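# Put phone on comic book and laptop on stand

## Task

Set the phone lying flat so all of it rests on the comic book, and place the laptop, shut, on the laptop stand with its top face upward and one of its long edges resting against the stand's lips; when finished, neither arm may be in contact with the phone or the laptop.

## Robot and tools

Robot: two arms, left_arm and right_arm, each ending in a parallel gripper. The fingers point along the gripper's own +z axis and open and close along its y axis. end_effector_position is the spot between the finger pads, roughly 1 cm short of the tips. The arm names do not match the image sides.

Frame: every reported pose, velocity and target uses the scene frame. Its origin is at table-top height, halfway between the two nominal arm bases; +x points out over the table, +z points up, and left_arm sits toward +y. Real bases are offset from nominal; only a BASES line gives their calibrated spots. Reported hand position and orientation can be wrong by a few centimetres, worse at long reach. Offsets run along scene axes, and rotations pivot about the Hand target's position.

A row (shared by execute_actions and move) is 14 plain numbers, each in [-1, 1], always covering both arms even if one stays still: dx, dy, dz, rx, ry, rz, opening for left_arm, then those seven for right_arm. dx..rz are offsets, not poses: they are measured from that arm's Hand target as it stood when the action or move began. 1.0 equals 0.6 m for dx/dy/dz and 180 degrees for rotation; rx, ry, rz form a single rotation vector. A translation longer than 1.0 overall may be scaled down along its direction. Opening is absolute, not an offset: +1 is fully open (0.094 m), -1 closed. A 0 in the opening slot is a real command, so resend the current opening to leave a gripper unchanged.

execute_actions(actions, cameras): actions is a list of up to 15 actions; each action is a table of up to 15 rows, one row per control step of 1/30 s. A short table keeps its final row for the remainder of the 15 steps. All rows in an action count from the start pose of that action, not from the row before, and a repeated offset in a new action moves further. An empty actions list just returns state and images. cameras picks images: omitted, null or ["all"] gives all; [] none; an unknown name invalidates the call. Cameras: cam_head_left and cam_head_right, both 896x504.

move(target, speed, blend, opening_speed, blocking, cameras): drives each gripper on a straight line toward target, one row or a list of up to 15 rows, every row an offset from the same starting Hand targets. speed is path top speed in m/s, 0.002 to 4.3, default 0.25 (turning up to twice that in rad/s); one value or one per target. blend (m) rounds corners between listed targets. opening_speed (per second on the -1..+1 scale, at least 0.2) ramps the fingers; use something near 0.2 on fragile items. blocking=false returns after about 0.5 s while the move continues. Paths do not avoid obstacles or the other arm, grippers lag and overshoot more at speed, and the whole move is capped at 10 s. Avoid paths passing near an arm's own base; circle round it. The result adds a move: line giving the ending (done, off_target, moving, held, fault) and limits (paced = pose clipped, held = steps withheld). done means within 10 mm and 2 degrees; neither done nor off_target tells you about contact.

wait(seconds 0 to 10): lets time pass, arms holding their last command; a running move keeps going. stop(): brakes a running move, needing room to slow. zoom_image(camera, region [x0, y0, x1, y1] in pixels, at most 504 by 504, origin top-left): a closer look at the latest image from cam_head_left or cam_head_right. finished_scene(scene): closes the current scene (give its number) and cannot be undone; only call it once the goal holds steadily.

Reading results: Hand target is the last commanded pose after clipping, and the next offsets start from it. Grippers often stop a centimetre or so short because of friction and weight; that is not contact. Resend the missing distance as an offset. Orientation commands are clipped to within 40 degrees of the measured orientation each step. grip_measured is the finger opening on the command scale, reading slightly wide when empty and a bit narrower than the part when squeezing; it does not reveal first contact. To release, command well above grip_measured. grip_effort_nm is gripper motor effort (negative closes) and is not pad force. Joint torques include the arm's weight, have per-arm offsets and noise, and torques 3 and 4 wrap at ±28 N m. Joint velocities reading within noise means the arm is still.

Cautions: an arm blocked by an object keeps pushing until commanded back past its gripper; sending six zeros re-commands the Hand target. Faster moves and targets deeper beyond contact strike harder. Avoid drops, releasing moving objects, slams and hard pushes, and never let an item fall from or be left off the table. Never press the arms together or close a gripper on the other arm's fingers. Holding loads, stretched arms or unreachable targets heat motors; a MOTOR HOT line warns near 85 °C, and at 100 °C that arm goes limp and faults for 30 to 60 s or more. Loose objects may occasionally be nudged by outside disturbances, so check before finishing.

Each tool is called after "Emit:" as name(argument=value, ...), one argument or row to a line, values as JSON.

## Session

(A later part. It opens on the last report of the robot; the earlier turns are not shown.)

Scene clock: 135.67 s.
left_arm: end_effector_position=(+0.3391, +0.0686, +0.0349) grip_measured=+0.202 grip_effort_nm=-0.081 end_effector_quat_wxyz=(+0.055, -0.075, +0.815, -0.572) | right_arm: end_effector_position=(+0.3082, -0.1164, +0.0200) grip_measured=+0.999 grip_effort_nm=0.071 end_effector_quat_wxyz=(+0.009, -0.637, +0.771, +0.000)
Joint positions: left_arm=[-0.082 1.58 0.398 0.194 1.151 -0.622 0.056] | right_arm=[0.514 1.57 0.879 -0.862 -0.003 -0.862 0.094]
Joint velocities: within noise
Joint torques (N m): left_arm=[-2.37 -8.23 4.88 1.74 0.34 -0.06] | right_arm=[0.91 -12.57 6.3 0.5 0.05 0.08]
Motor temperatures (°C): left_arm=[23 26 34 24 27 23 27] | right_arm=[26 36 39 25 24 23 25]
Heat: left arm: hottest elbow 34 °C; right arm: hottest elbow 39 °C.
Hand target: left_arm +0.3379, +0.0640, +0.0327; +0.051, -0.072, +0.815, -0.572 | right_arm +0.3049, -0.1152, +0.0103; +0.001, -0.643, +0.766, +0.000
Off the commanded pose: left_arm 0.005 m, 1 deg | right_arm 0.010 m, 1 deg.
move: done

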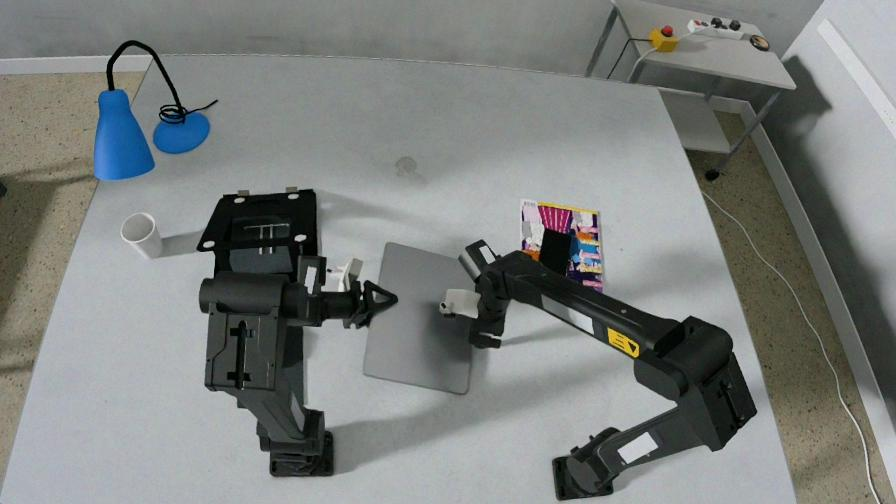

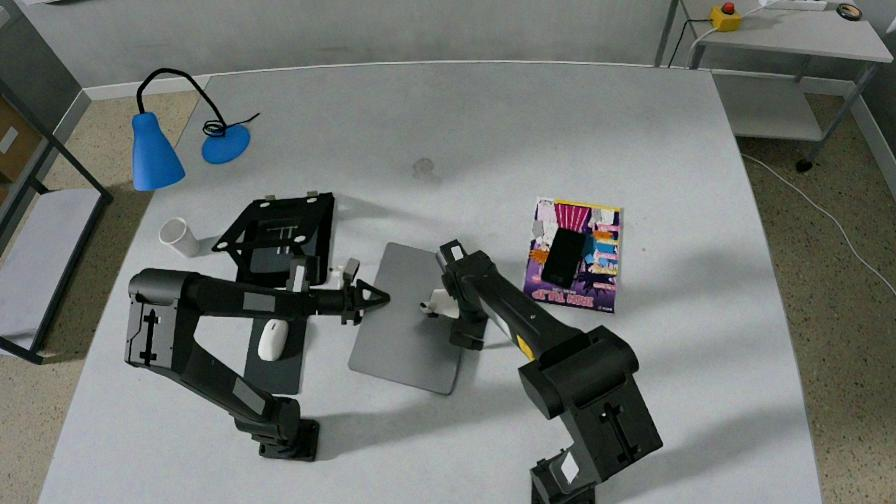

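Emit:
move(
  target=[
    [0.0,-0.05,0.0,0,0,0,0.2,0,0,0,0,0,0,1],
    [0.0,-0.04,0.085,0,0,0,0.2,0,0,0,0,0,0,1],
    [0.0,-0.04,0.085,0,0,0,-0.9,0,0,0,0,0,0,1],
  ],
  speed=[0.08,0.1,0.1],
  opening_speed=0.5,
)

Emit:
zoom_image(
  camera="cam_head_left",
  region=[250, 220, 500, 420],
)

Emit:
zoom_image(
  camera="cam_head_right",
  region=[300, 240, 500, 420],
)

Scene clock: 145.10 s.
left_arm: end_effector_position=(+0.3308, +0.0427, +0.0684) grip_measured=-0.610 grip_effort_nm=-0.994 end_effector_quat_wxyz=(+0.056, -0.057, +0.822, -0.563) | right_arm: end_effector_position=(+0.3082, -0.1165, +0.0198) grip_measured=+0.999 grip_effort_nm=0.066 end_effector_quat_wxyz=(+0.009, -0.637, +0.771, +0.000)
Joint positions: left_arm=[-0.179 1.423 0.392 0.143 1.09 -0.715 0.018] | right_arm=[0.514 1.571 0.879 -0.862 -0.003 -0.862 0.094]
Joint velocities: within noise
Joint torques (N m): left_arm=[-1.26 -11.52 7.84 0.79 0.74 -0.57] | right_arm=[1.03 -12.57 6.3 0.51 0.05 0.09]
Motor temperatures (°C): left_arm=[23 26 34 24 27 23 27] | right_arm=[26 35 39 25 24 23 25]
Heat: left arm: hottest elbow 34 °C; right arm: hottest elbow 39 °C.
Hand target: left_arm +0.3379, +0.0401, +0.0837; +0.051, -0.072, +0.815, -0.572 | right_arm +0.3048, -0.1152, +0.0102; +0.001, -0.643, +0.766, +0.000
Off the commanded pose: left_arm 0.017 m, 2 deg | right_arm 0.010 m, 1 deg.
move: off_target (left_arm); target 3's new opening was sent with left_arm's hand 0.020 m and 3 deg from that target

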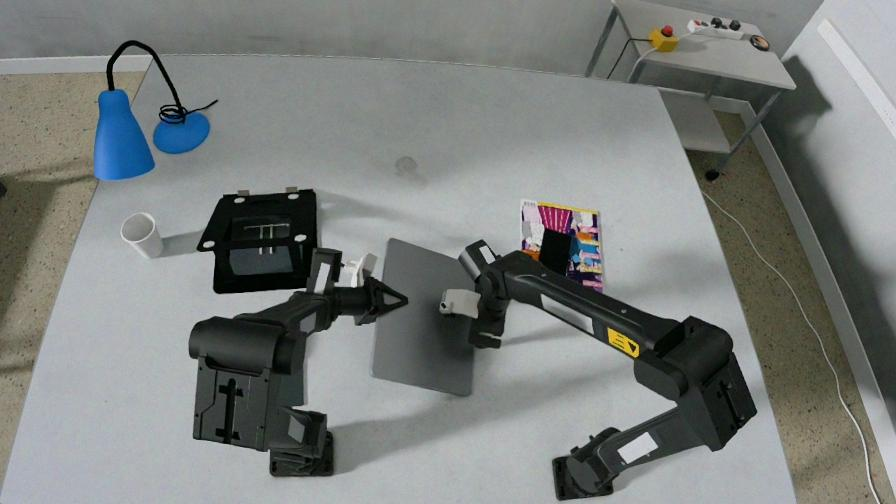

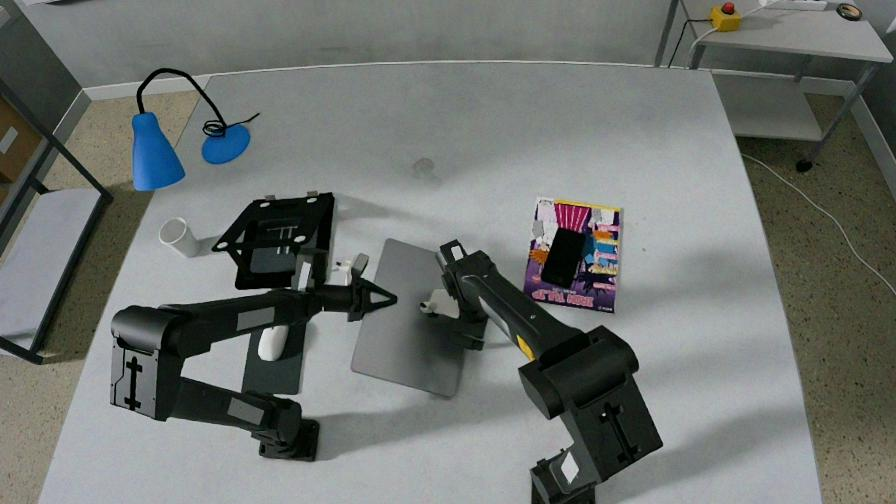

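Scaled by 2.016.

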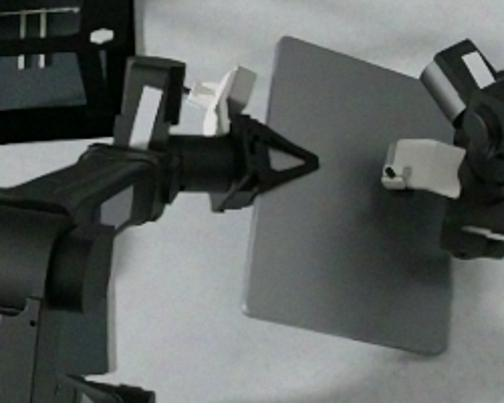

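Scaled by 2.520.

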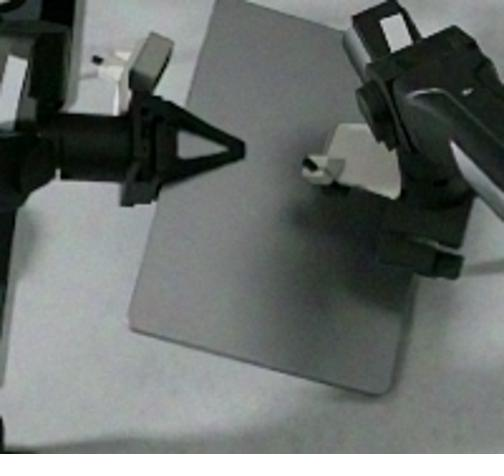

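Emit:
move(
  target=[
    [0,0,0,0,0,0,-0.9,-0.05,-0.11,0.0,0,0,0,1],
    [0.02,-0.02,0.15,0.107,0.015,0,-0.9,-0.1,-0.3,0.3,0,0,0,1],
    [0.05,-0.04,0.42,0.227,0.032,0,-0.9,-0.1,-0.3,0.3,0,0,0,1],
  ],
  speed=[0.2,0.2,0.15],
  blend=[0,0.02,0],
)

Emit:
zoom_image(
  camera="cam_head_left",
  region=[300, 180, 520, 400],
)

Emit:
zoom_image(
  camera="cam_head_right",
  region=[300, 180, 520, 400],
)

Scene clock: 155.00 s.
left_arm: end_effector_position=(+0.3419, +0.0404, +0.2475) grip_measured=-0.634 grip_effort_nm=-1.009 end_effector_quat_wxyz=(-0.039, -0.095, +0.976, -0.190) | right_arm: end_effector_position=(+0.2285, -0.2931, +0.1683) grip_measured=+0.999 grip_effort_nm=0.056 end_effector_quat_wxyz=(-0.019, -0.645, +0.764, +0.014)
Joint positions: left_arm=[-0.435 1.223 1.145 -1.371 0.372 -0.622 0.017] | right_arm=[0.06 1.061 0.849 -1.407 0.001 -1.337 0.094]
Joint velocities: within noise
Joint torques (N m): left_arm=[-3.14 -13.8 24.55 0.24 1.37 -0.24] | right_arm=[-0.32 -7.36 12.56 -0.31 -0.11 0.08]
Motor temperatures (°C): left_arm=[23 26 35 24 28 24 27] | right_arm=[26 35 38 25 24 23 25]
Heat: left arm: hottest elbow 35 °C; right arm: hottest elbow 38 °C.
Hand target: left_arm +0.3680, +0.0161, +0.3356; +0.033, -0.078, +0.965, -0.247 | right_arm +0.2449, -0.2953, +0.1902; +0.001, -0.643, +0.766, +0.000
Off the commanded pose: left_arm 0.095 m, 11 deg | right_arm 0.027 m, 3 deg.
move: off_target (left_arm, right_arm)

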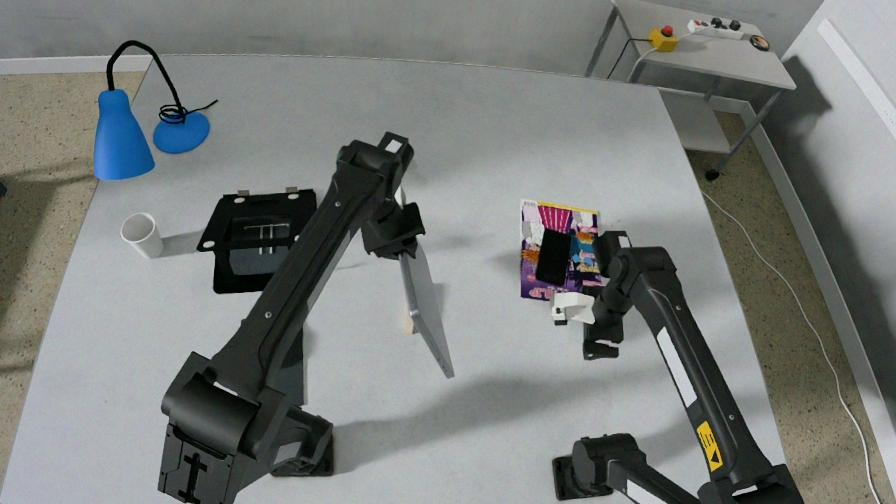

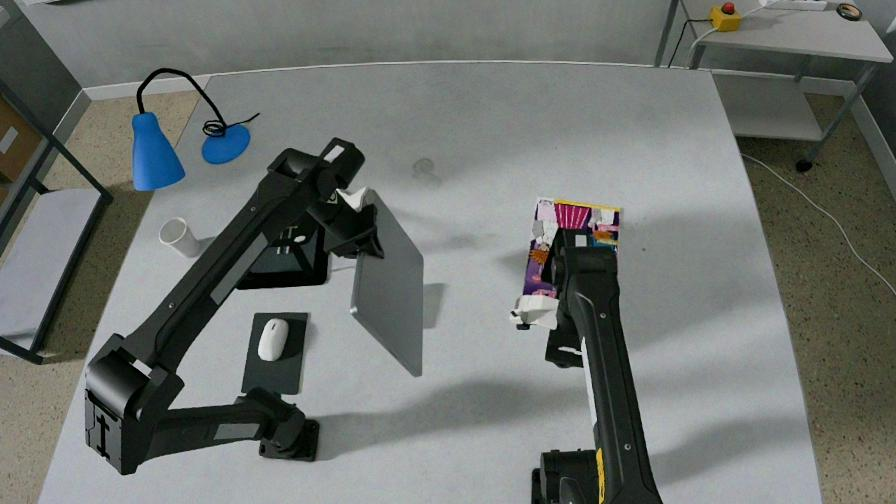

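Scaled by 2.291.

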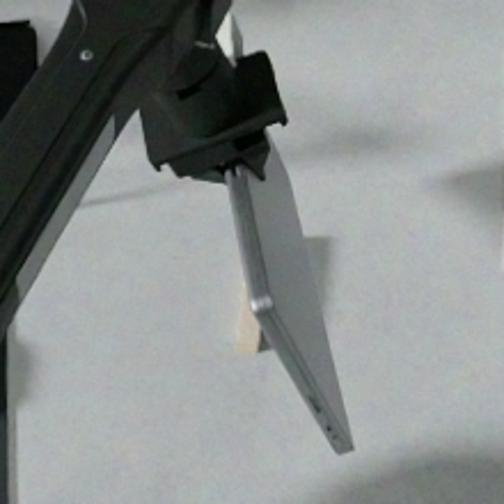

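Scaled by 2.291.

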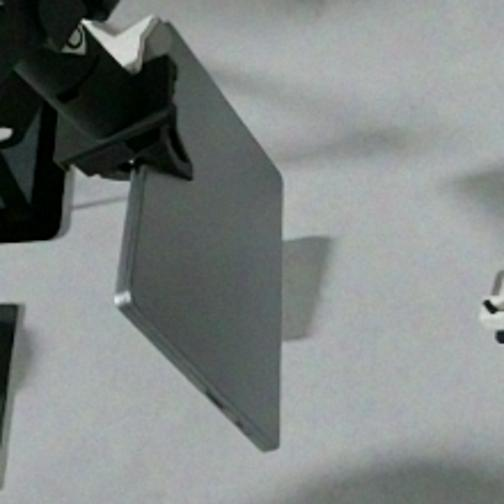

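Emit:
move(
  target=[
    [0.083,0,0.13,0,0,0.08,-0.9,0,0,0,0,0,0,1],
    [0.267,-0.01,0.142,0.011,0.021,0.458,-0.9,0,0,0,0,0,0,1],
    [0.453,0.083,0.167,0.011,0.021,0.458,-0.9,0,0,0,0,0,0,1],
    [0.453,0.598,0.167,0.011,0.021,0.458,-0.9,0,0,0,0,0,0,1],
  ],
  speed=0.24,
  blend=[0.02,0.04,0.05,0],
)

Emit:
zoom_image(
  camera="cam_head_left",
  region=[150, 80, 350, 280],
)

Emit:
zoom_image(
  camera="cam_head_right",
  region=[170, 80, 370, 280],
)

Scene clock: 177.97 s.
left_arm: end_effector_position=(+0.6206, +0.3787, +0.3065) grip_measured=-0.634 grip_effort_nm=-1.009 end_effector_quat_wxyz=(-0.058, +0.723, -0.685, +0.073) | right_arm: end_effector_position=(+0.2285, -0.2931, +0.1683) grip_measured=+0.999 grip_effort_nm=0.056 end_effector_quat_wxyz=(-0.019, -0.645, +0.764, +0.014)
Joint positions: left_arm=[0.216 1.836 2.02 -1.578 0.06 -1.386 0.017] | right_arm=[0.06 1.061 0.849 -1.407 0.001 -1.337 0.094]
Joint velocities: within noise
Joint torques (N m): left_arm=[-1.2 -27.05 25.31 0.75 0.51 0.09] | right_arm=[-0.44 -7.3 12.59 -0.32 -0.1 0.08]
Motor temperatures (°C): left_arm=[23 27 49 24 29 24 28] | right_arm=[26 34 40 25 24 23 25]
Heat: left arm: hottest elbow 49 °C; right arm: hottest elbow 40 °C.
Hand target: left_arm +0.6397, +0.3747, +0.4359; -0.160, +0.701, -0.679, +0.147 | right_arm +0.2449, -0.2953, +0.1902; +0.001, -0.643, +0.766, +0.000
Off the commanded pose: left_arm 0.131 m, 15 deg | right_arm 0.027 m, 3 deg.
move: off_target (left_arm, right_arm)

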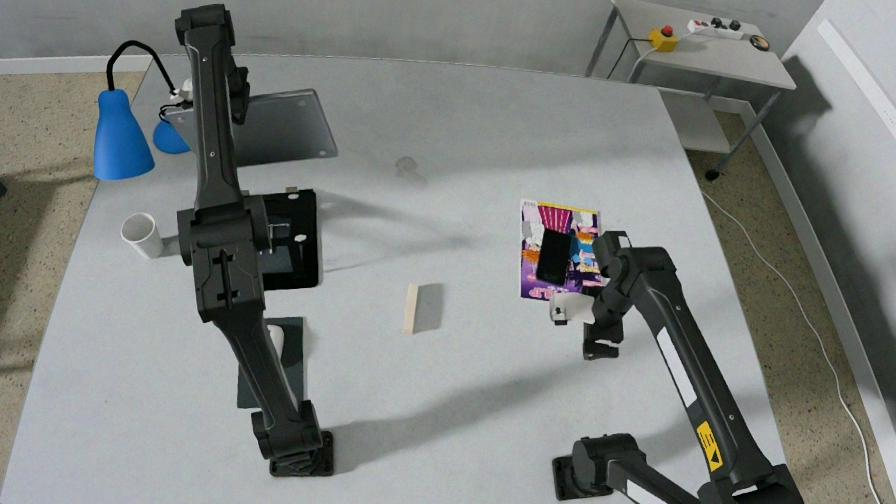

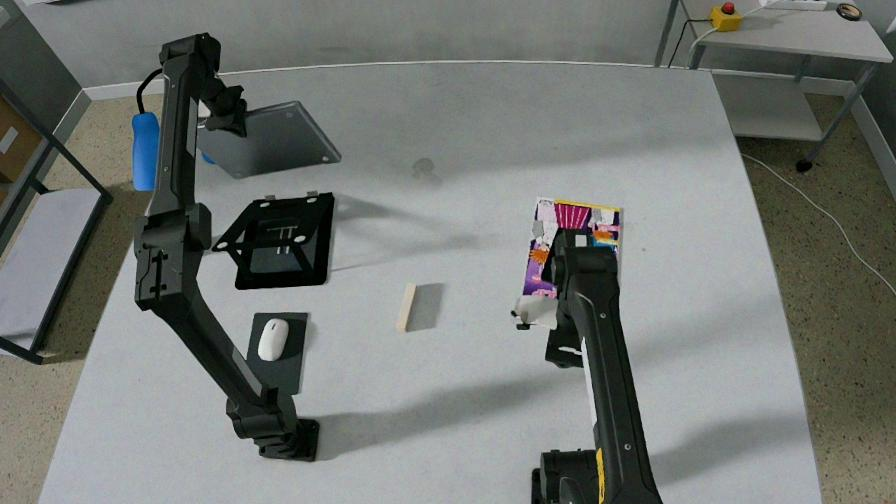

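Scaled by 2.520.

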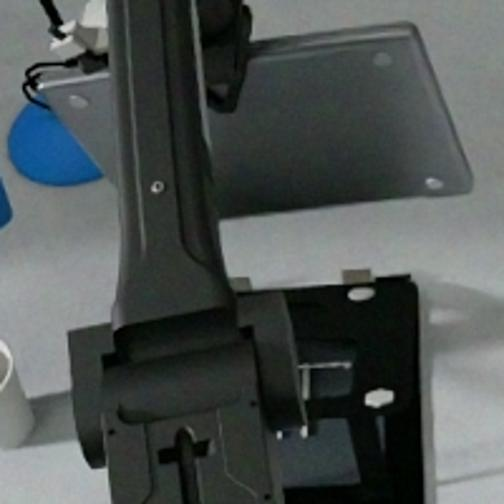

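Scaled by 2.520.

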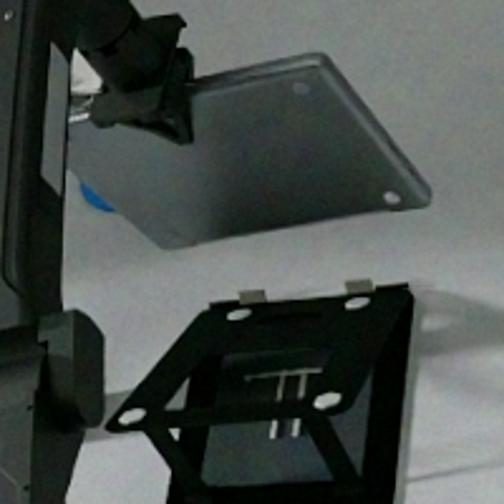

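Emit:
move(
  target=[
    [-0.05,0,-0.05,0.03,0,0,-0.9,0,0,0,0,0,0,1],
    [-0.159,0,-0.2,0.03,0,0,-0.9,0,0,0,0,0,0,1],
  ],
  speed=0.13,
)

Emit:
zoom_image(
  camera="cam_head_left",
  region=[150, 100, 350, 300],
)

Emit:
zoom_image(
  camera="cam_head_right",
  region=[170, 100, 370, 300],
)

Scene clock: 194.73 s.
left_arm: end_effector_position=(+0.5387, +0.3707, +0.2315) grip_measured=-0.634 grip_effort_nm=-1.009 end_effector_quat_wxyz=(-0.113, +0.703, -0.699, +0.060) | right_arm: end_effector_position=(+0.2285, -0.2931, +0.1683) grip_measured=+0.999 grip_effort_nm=0.061 end_effector_quat_wxyz=(-0.019, -0.645, +0.764, +0.014)
Joint positions: left_arm=[0.214 1.549 1.441 -1.205 -0.014 -1.332 0.017] | right_arm=[0.06 1.061 0.849 -1.407 0.001 -1.337 0.094]
Joint velocities: within noise
Joint torques (N m): left_arm=[-1.32 -25.17 14.41 1.91 0.36 0.07] | right_arm=[-0.32 -7.24 12.6 -0.31 -0.1 0.08]
Motor temperatures (°C): left_arm=[22 30 56 24 28 24 28] | right_arm=[26 33 42 25 24 23 25]
Heat: left arm: hottest elbow 56 °C; right arm: hottest elbow 42 °C.
Hand target: left_arm +0.5443, +0.3748, +0.3158; -0.193, +0.693, -0.685, +0.115 | right_arm +0.2449, -0.2952, +0.1902; +0.001, -0.643, +0.766, +0.000
Off the commanded pose: left_arm 0.085 m, 11 deg | right_arm 0.027 m, 3 deg.
move: off_target (left_arm, right_arm)

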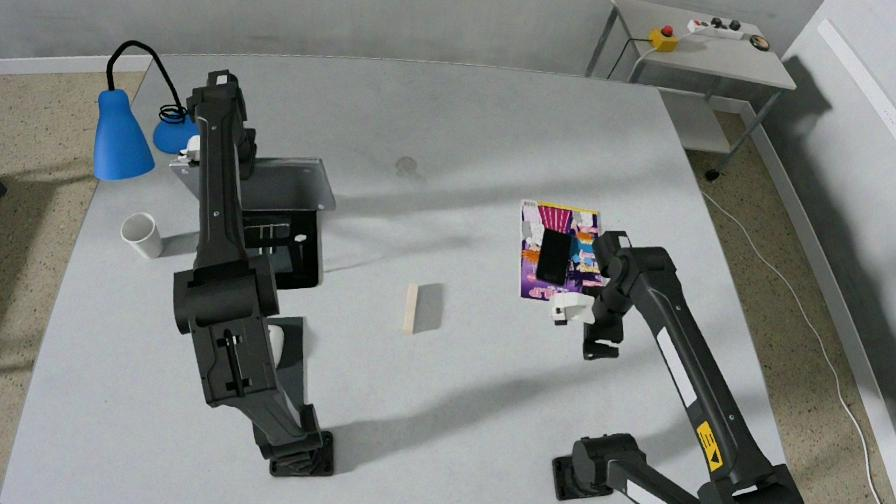

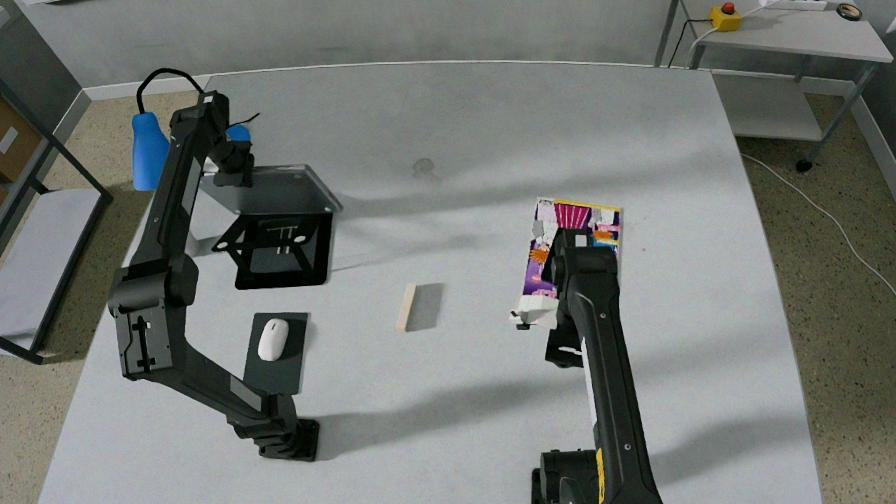

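Scaled by 2.520.

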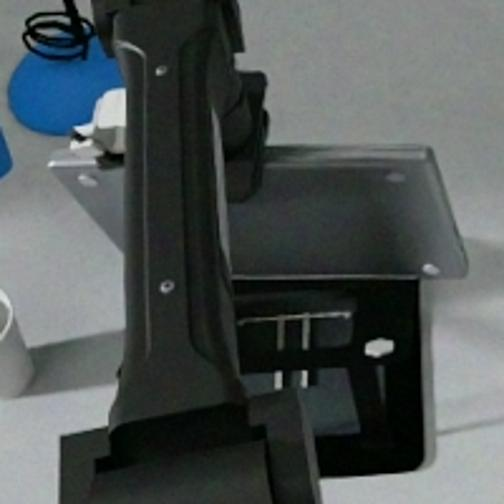

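Scaled by 2.520.

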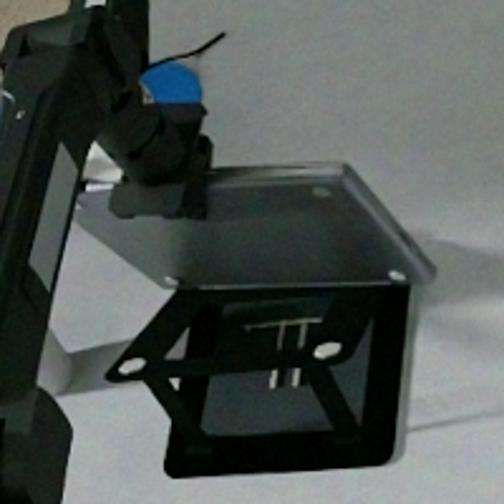

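Emit:
move(
  target=[
    [-0.083,0,-0.13,0.009,-0.11,0.022,-0.9,0,0,0,0,0,0,1],
    [-0.126,0,-0.197,0.014,-0.175,0.022,-0.9,0,0,0,0,0,0,1],
  ],
  speed=0.12,
)

Emit:
zoom_image(
  camera="cam_head_left",
  region=[150, 140, 350, 340],
)

Emit:
zoom_image(
  camera="cam_head_right",
  region=[170, 140, 370, 340],
)

Scene clock: 208.97 s.
left_arm: end_effector_position=(+0.4645, +0.3643, +0.1624) grip_measured=-0.634 grip_effort_nm=-1.009 end_effector_quat_wxyz=(-0.348, +0.673, -0.598, +0.262) | right_arm: end_effector_position=(+0.2285, -0.2931, +0.1683) grip_measured=+0.999 grip_effort_nm=0.061 end_effector_quat_wxyz=(-0.019, -0.645, +0.764, +0.014)
Joint positions: left_arm=[0.278 1.141 0.627 -0.16 0.084 -1.423 0.017] | right_arm=[0.06 1.061 0.849 -1.407 0.001 -1.337 0.094]
Joint velocities: within noise
Joint torques (N m): left_arm=[-0.44 -12.57 11.45 2.93 -0.08 0.28] | right_arm=[-0.38 -7.3 12.56 -0.31 -0.1 0.08]
Motor temperatures (°C): left_arm=[22 30 51 24 28 24 29] | right_arm=[26 33 43 25 24 23 25]
Heat: left arm: hottest elbow 51 °C; right arm: hottest elbow 43 °C.
Hand target: left_arm +0.4688, +0.3747, +0.1975; -0.390, +0.655, -0.585, +0.277 | right_arm +0.2449, -0.2952, +0.1902; +0.001, -0.643, +0.766, +0.000
Off the commanded pose: left_arm 0.037 m, 6 deg | right_arm 0.027 m, 3 deg.
move: off_target (left_arm, right_arm)

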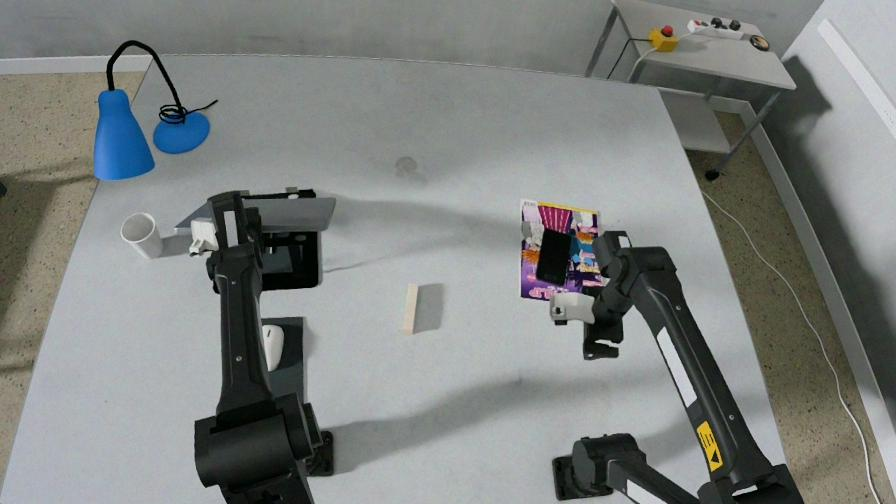

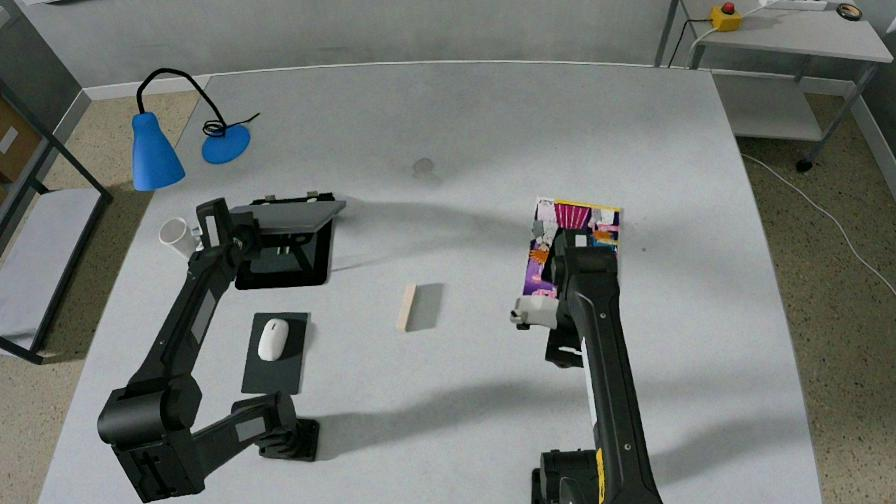

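Scaled by 2.520.

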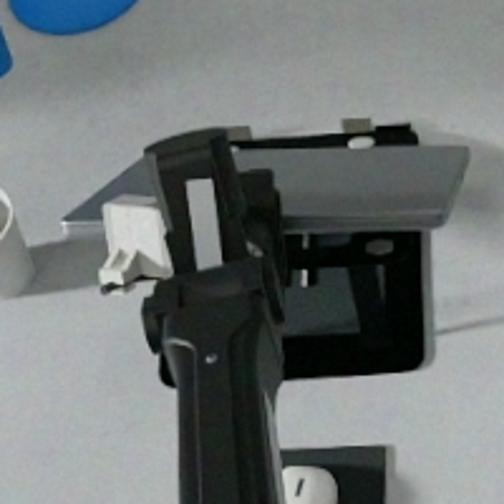

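Scaled by 2.520.

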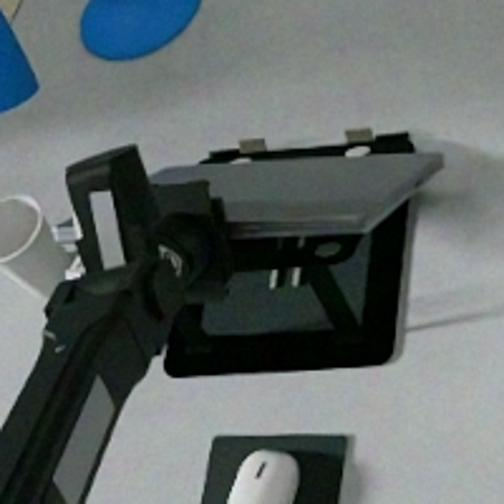

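Emit:
move(
  target=[0.045,0,-0.03,0,0,0.022,-0.9,0,0,0,0,0,0,1],
  speed=0.1,
)

Emit:
zoom_image(
  camera="cam_head_left",
  region=[150, 140, 350, 340],
)

Emit:
zoom_image(
  camera="cam_head_right",
  region=[170, 140, 370, 340],
)

Scene clock: 213.93 s.
left_arm: end_effector_position=(+0.4783, +0.3725, +0.1498) grip_measured=-0.635 grip_effort_nm=-1.013 end_effector_quat_wxyz=(-0.370, +0.688, -0.573, +0.246) | right_arm: end_effector_position=(+0.2285, -0.2931, +0.1683) grip_measured=+0.999 grip_effort_nm=0.051 end_effector_quat_wxyz=(-0.019, -0.645, +0.764, +0.014)
Joint positions: left_arm=[0.251 1.208 0.626 -0.067 -0.008 -1.469 0.017] | right_arm=[0.06 1.061 0.849 -1.407 0.001 -1.337 0.094]
Joint velocities: within noise
Joint torques (N m): left_arm=[-2.37 -10.46 13.2 2.66 -0.39 0.03] | right_arm=[-0.44 -7.36 12.57 -0.31 -0.1 0.08]
Motor temperatures (°C): left_arm=[22 30 49 24 28 24 29] | right_arm=[26 33 43 25 24 23 25]
Heat: left arm: hottest elbow 49 °C; right arm: hottest elbow 43 °C.
Hand target: left_arm +0.4958, +0.3748, +0.1796; -0.399, +0.675, -0.562, +0.263 | right_arm +0.2449, -0.2952, +0.1902; +0.001, -0.643, +0.766, +0.000
Off the commanded pose: left_arm 0.035 m, 4 deg | right_arm 0.027 m, 3 deg.
move: off_target (left_arm, right_arm)

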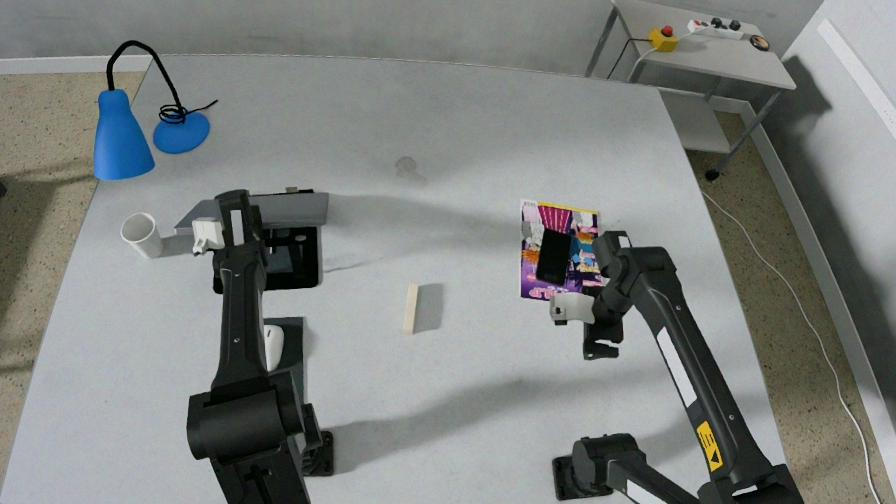

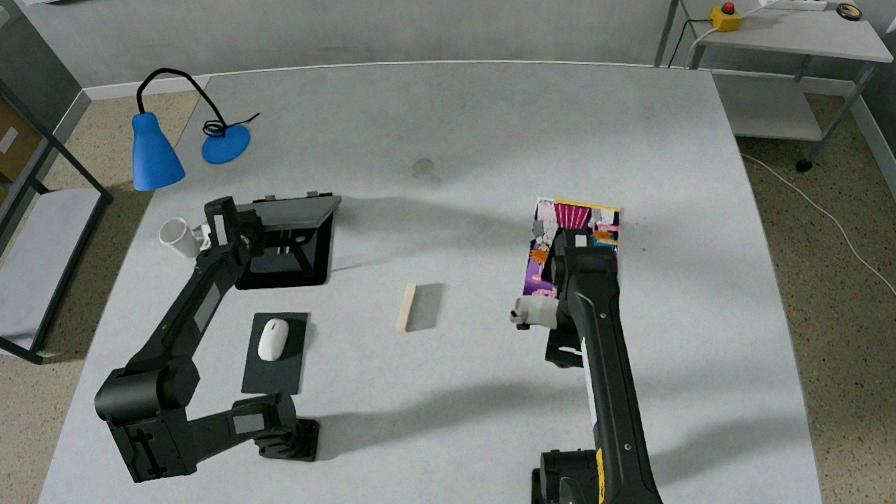

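Scaled by 2.520.

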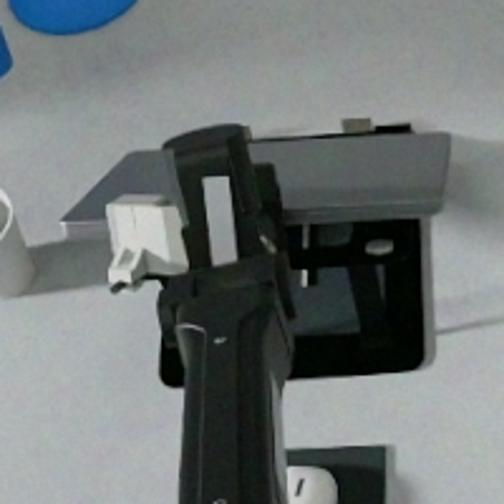

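Scaled by 2.520.

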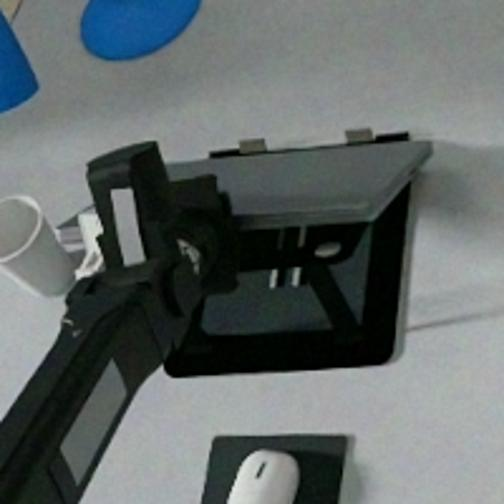

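Emit:
move(
  target=[0.04,0,-0.04,0,0,0.0,-0.9,0,0,0,0,0,0,1],
  speed=0.08,
)

Emit:
zoom_image(
  camera="cam_head_left",
  region=[150, 140, 350, 340],
)

Emit:
zoom_image(
  camera="cam_head_right",
  region=[170, 140, 370, 340],
)

Scene clock: 219.17 s.
left_arm: end_effector_position=(+0.4937, +0.3733, +0.1371) grip_measured=-0.635 grip_effort_nm=-1.009 end_effector_quat_wxyz=(-0.379, +0.688, -0.566, +0.250) | right_arm: end_effector_position=(+0.2285, -0.2931, +0.1683) grip_measured=+0.999 grip_effort_nm=0.056 end_effector_quat_wxyz=(-0.019, -0.645, +0.764, +0.014)
Joint positions: left_arm=[0.238 1.279 0.63 0.021 -0.025 -1.484 0.017] | right_arm=[0.06 1.061 0.849 -1.407 0.001 -1.337 0.094]
Joint velocities: within noise
Joint torques (N m): left_arm=[-2.96 -8.47 14.17 2.85 -0.37 0.11] | right_arm=[-0.44 -7.36 12.57 -0.32 -0.1 0.08]
Motor temperatures (°C): left_arm=[22 29 47 24 28 24 29] | right_arm=[26 33 44 25 24 23 25]
Heat: left arm: hottest elbow 47 °C; right arm: hottest elbow 44 °C.
Hand target: left_arm +0.5198, +0.3749, +0.1556; -0.399, +0.674, -0.562, +0.263 | right_arm +0.2449, -0.2952, +0.1902; +0.001, -0.643, +0.766, +0.000
Off the commanded pose: left_arm 0.032 m, 3 deg | right_arm 0.027 m, 3 deg.
move: off_target (left_arm, right_arm)

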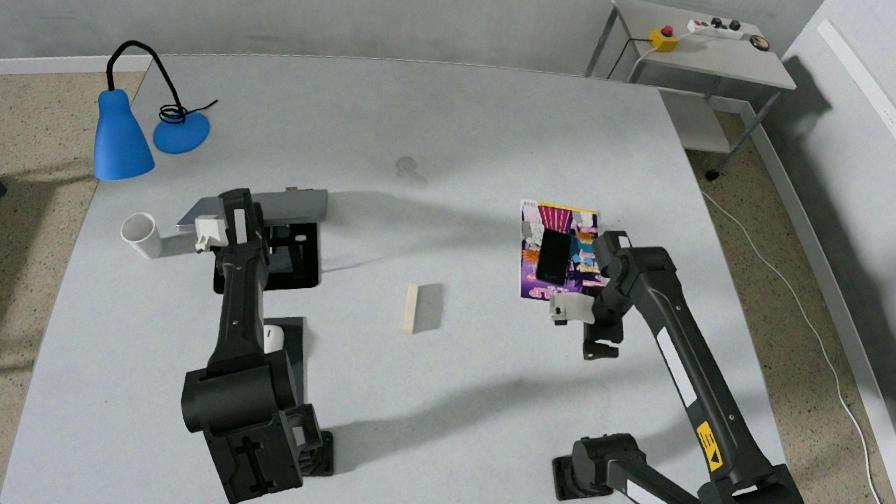

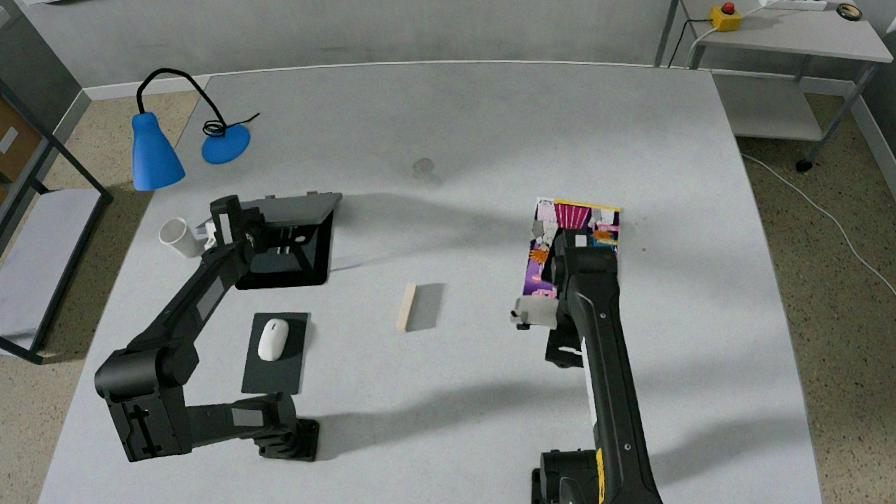

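Scaled by 2.520.

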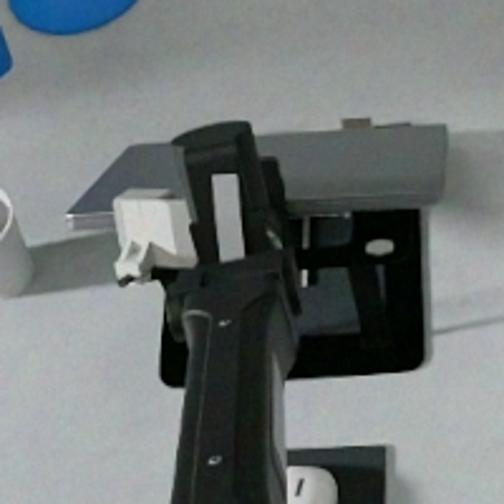

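Scaled by 2.520.

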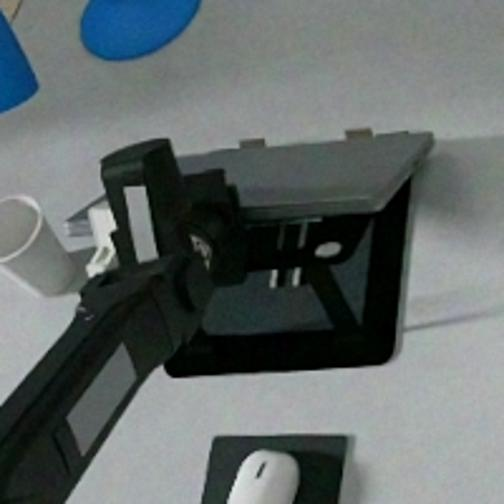

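Emit:
move(
  target=[
    [0,0,0,0,0,0,-0.42,0,0,0,0,0,0,1],
    [0.0,0,-0.055,0,0,0.0,-0.42,0,0,0,0,0,0,1],
  ],
  speed=0.08,
  opening_speed=0.3,
)

Emit:
zoom_image(
  camera="cam_head_left",
  region=[150, 140, 350, 340],
)

Emit:
zoom_image(
  camera="cam_head_right",
  region=[170, 140, 370, 340],
)

Scene clock: 226.93 s.
left_arm: end_effector_position=(+0.5081, +0.3766, +0.1393) grip_measured=-0.421 grip_effort_nm=0.081 end_effector_quat_wxyz=(-0.400, +0.678, -0.555, +0.268) | right_arm: end_effector_position=(+0.2285, -0.2931, +0.1683) grip_measured=+0.999 grip_effort_nm=0.061 end_effector_quat_wxyz=(-0.019, -0.645, +0.764, +0.014)
Joint positions: left_arm=[0.237 1.32 0.63 0.125 -0.024 -1.49 0.027] | right_arm=[0.06 1.061 0.849 -1.407 0.001 -1.337 0.094]
Joint velocities: within noise
Joint torques (N m): left_arm=[-2.37 -5.6 10.09 3.18 -0.38 0.18] | right_arm=[-0.38 -7.41 12.55 -0.31 -0.1 0.08]
Motor temperatures (°C): left_arm=[22 29 47 24 28 24 29] | right_arm=[26 32 44 25 24 23 25]
Heat: left arm: hottest elbow 47 °C; right arm: hottest elbow 44 °C.
Hand target: left_arm +0.5198, +0.3747, +0.1226; -0.399, +0.674, -0.563, +0.263 | right_arm +0.2449, -0.2952, +0.1902; +0.001, -0.643, +0.766, +0.000
Off the commanded pose: left_arm 0.020 m, 1 deg | right_arm 0.027 m, 3 deg.
move: off_target (left_arm, right_arm)

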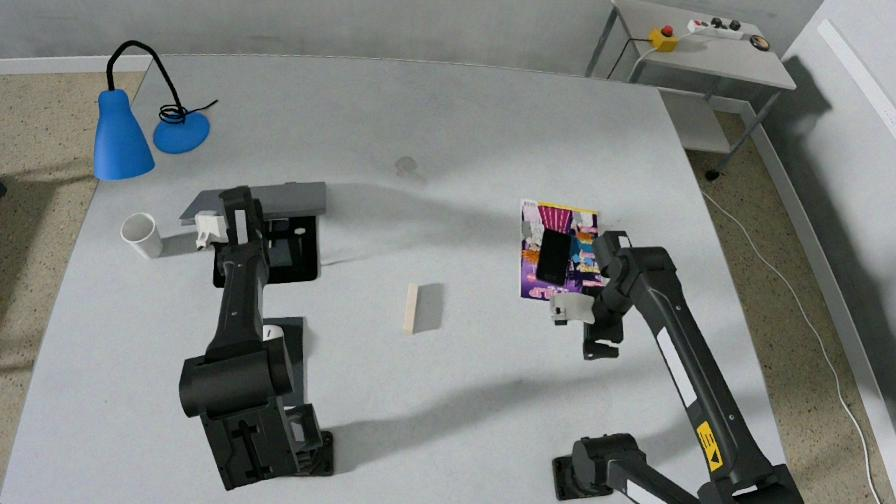

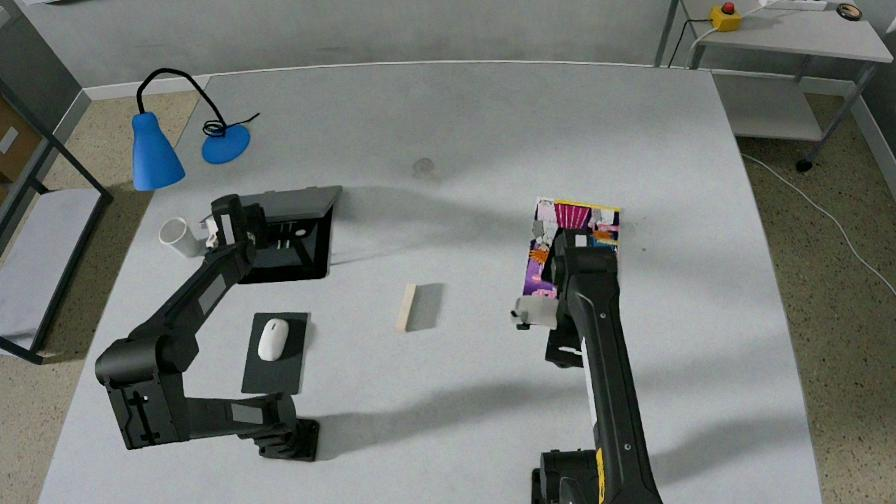

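Scaled by 2.520.

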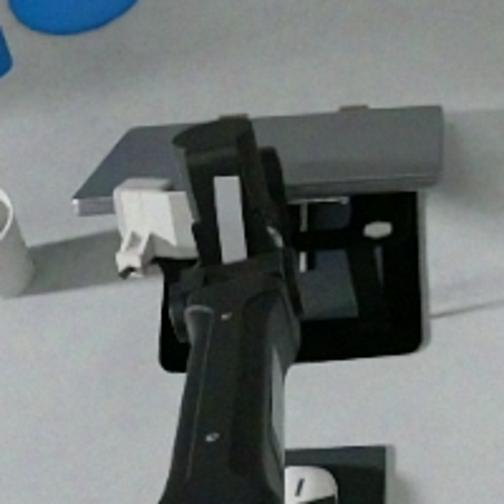

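Scaled by 2.520.

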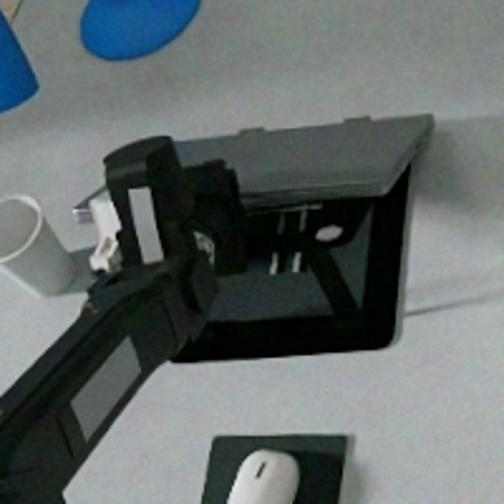

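Emit:
move(
  target=[-0.19,-0.04,0.12,0,0,0.0,-0.42,0,0,0,0,0,0,1],
  speed=0.12,
)

Emit:
zoom_image(
  camera="cam_head_left",
  region=[150, 140, 350, 340],
)

Emit:
zoom_image(
  camera="cam_head_right",
  region=[170, 140, 370, 340],
)

Scene clock: 234.67 s.
left_arm: end_effector_position=(+0.4108, +0.3490, +0.1974) grip_measured=-0.421 grip_effort_nm=0.081 end_effector_quat_wxyz=(-0.400, +0.674, -0.560, +0.267) | right_arm: end_effector_position=(+0.2285, -0.2931, +0.1683) grip_measured=+0.999 grip_effort_nm=0.056 end_effector_quat_wxyz=(-0.019, -0.645, +0.764, +0.014)
Joint positions: left_arm=[0.237 0.87 0.511 -0.209 -0.018 -1.479 0.027] | right_arm=[0.06 1.061 0.849 -1.407 0.001 -1.337 0.094]
Joint velocities: within noise
Joint torques (N m): left_arm=[-0.38 -5.77 10.19 1.22 0.05 0.18] | right_arm=[-0.5 -7.36 12.56 -0.32 -0.11 0.08]
Motor temperatures (°C): left_arm=[22 28 45 24 27 24 28] | right_arm=[26 32 45 25 24 23 25]
Heat: left arm: hottest elbow 45 °C; right arm: hottest elbow 45 °C.
Hand target: left_arm +0.4059, +0.3507, +0.1948; -0.399, +0.674, -0.562, +0.263 | right_arm +0.2449, -0.2952, +0.1902; +0.001, -0.643, +0.766, +0.000
Off the commanded pose: left_arm 0.006 m, 1 deg | right_arm 0.027 m, 3 deg.
move: off_target (right_arm)

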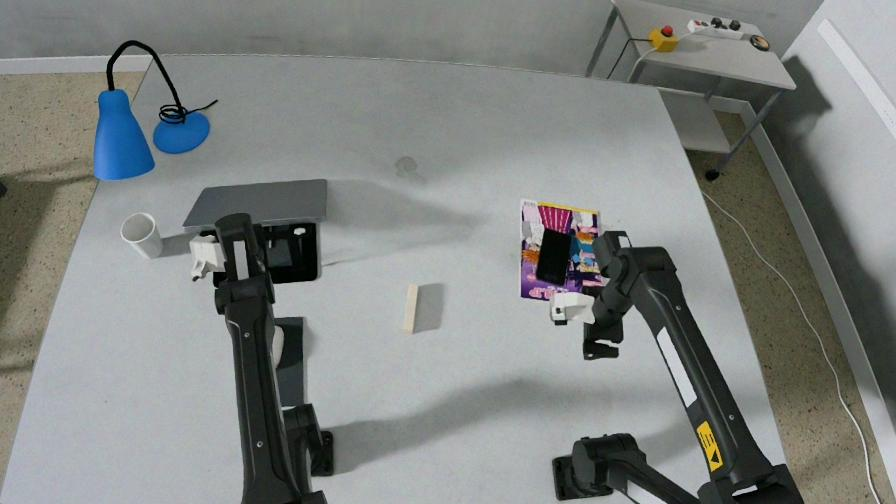

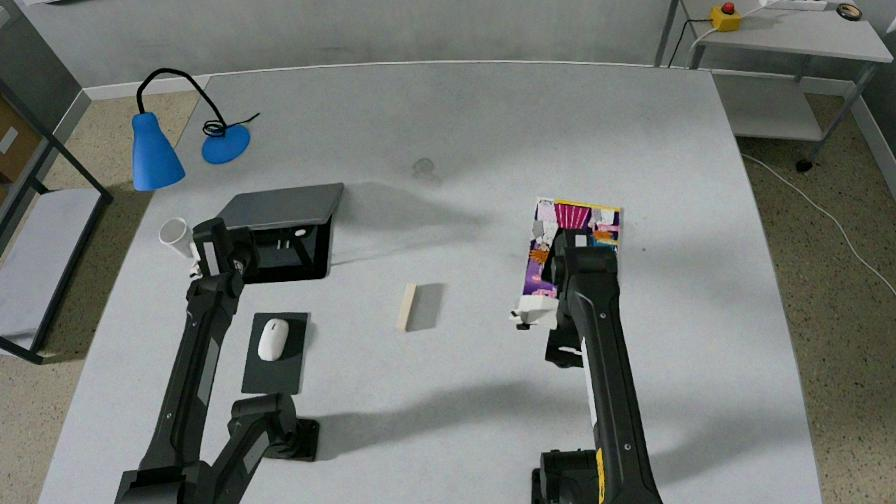

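Scaled by 2.520.

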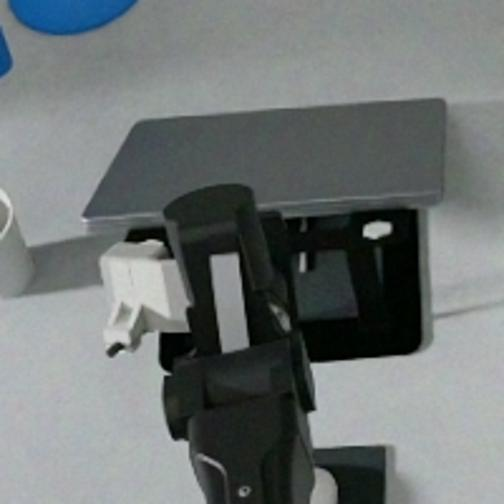

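Scaled by 2.520.

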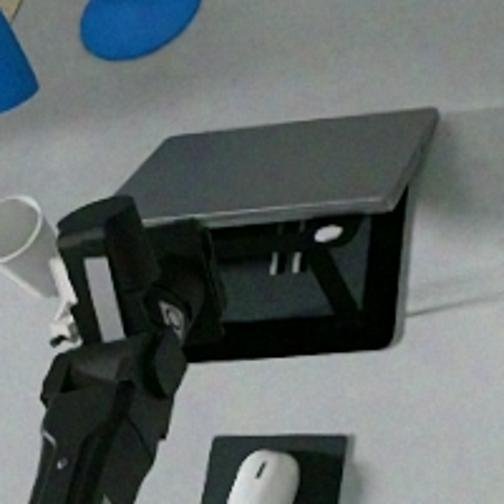

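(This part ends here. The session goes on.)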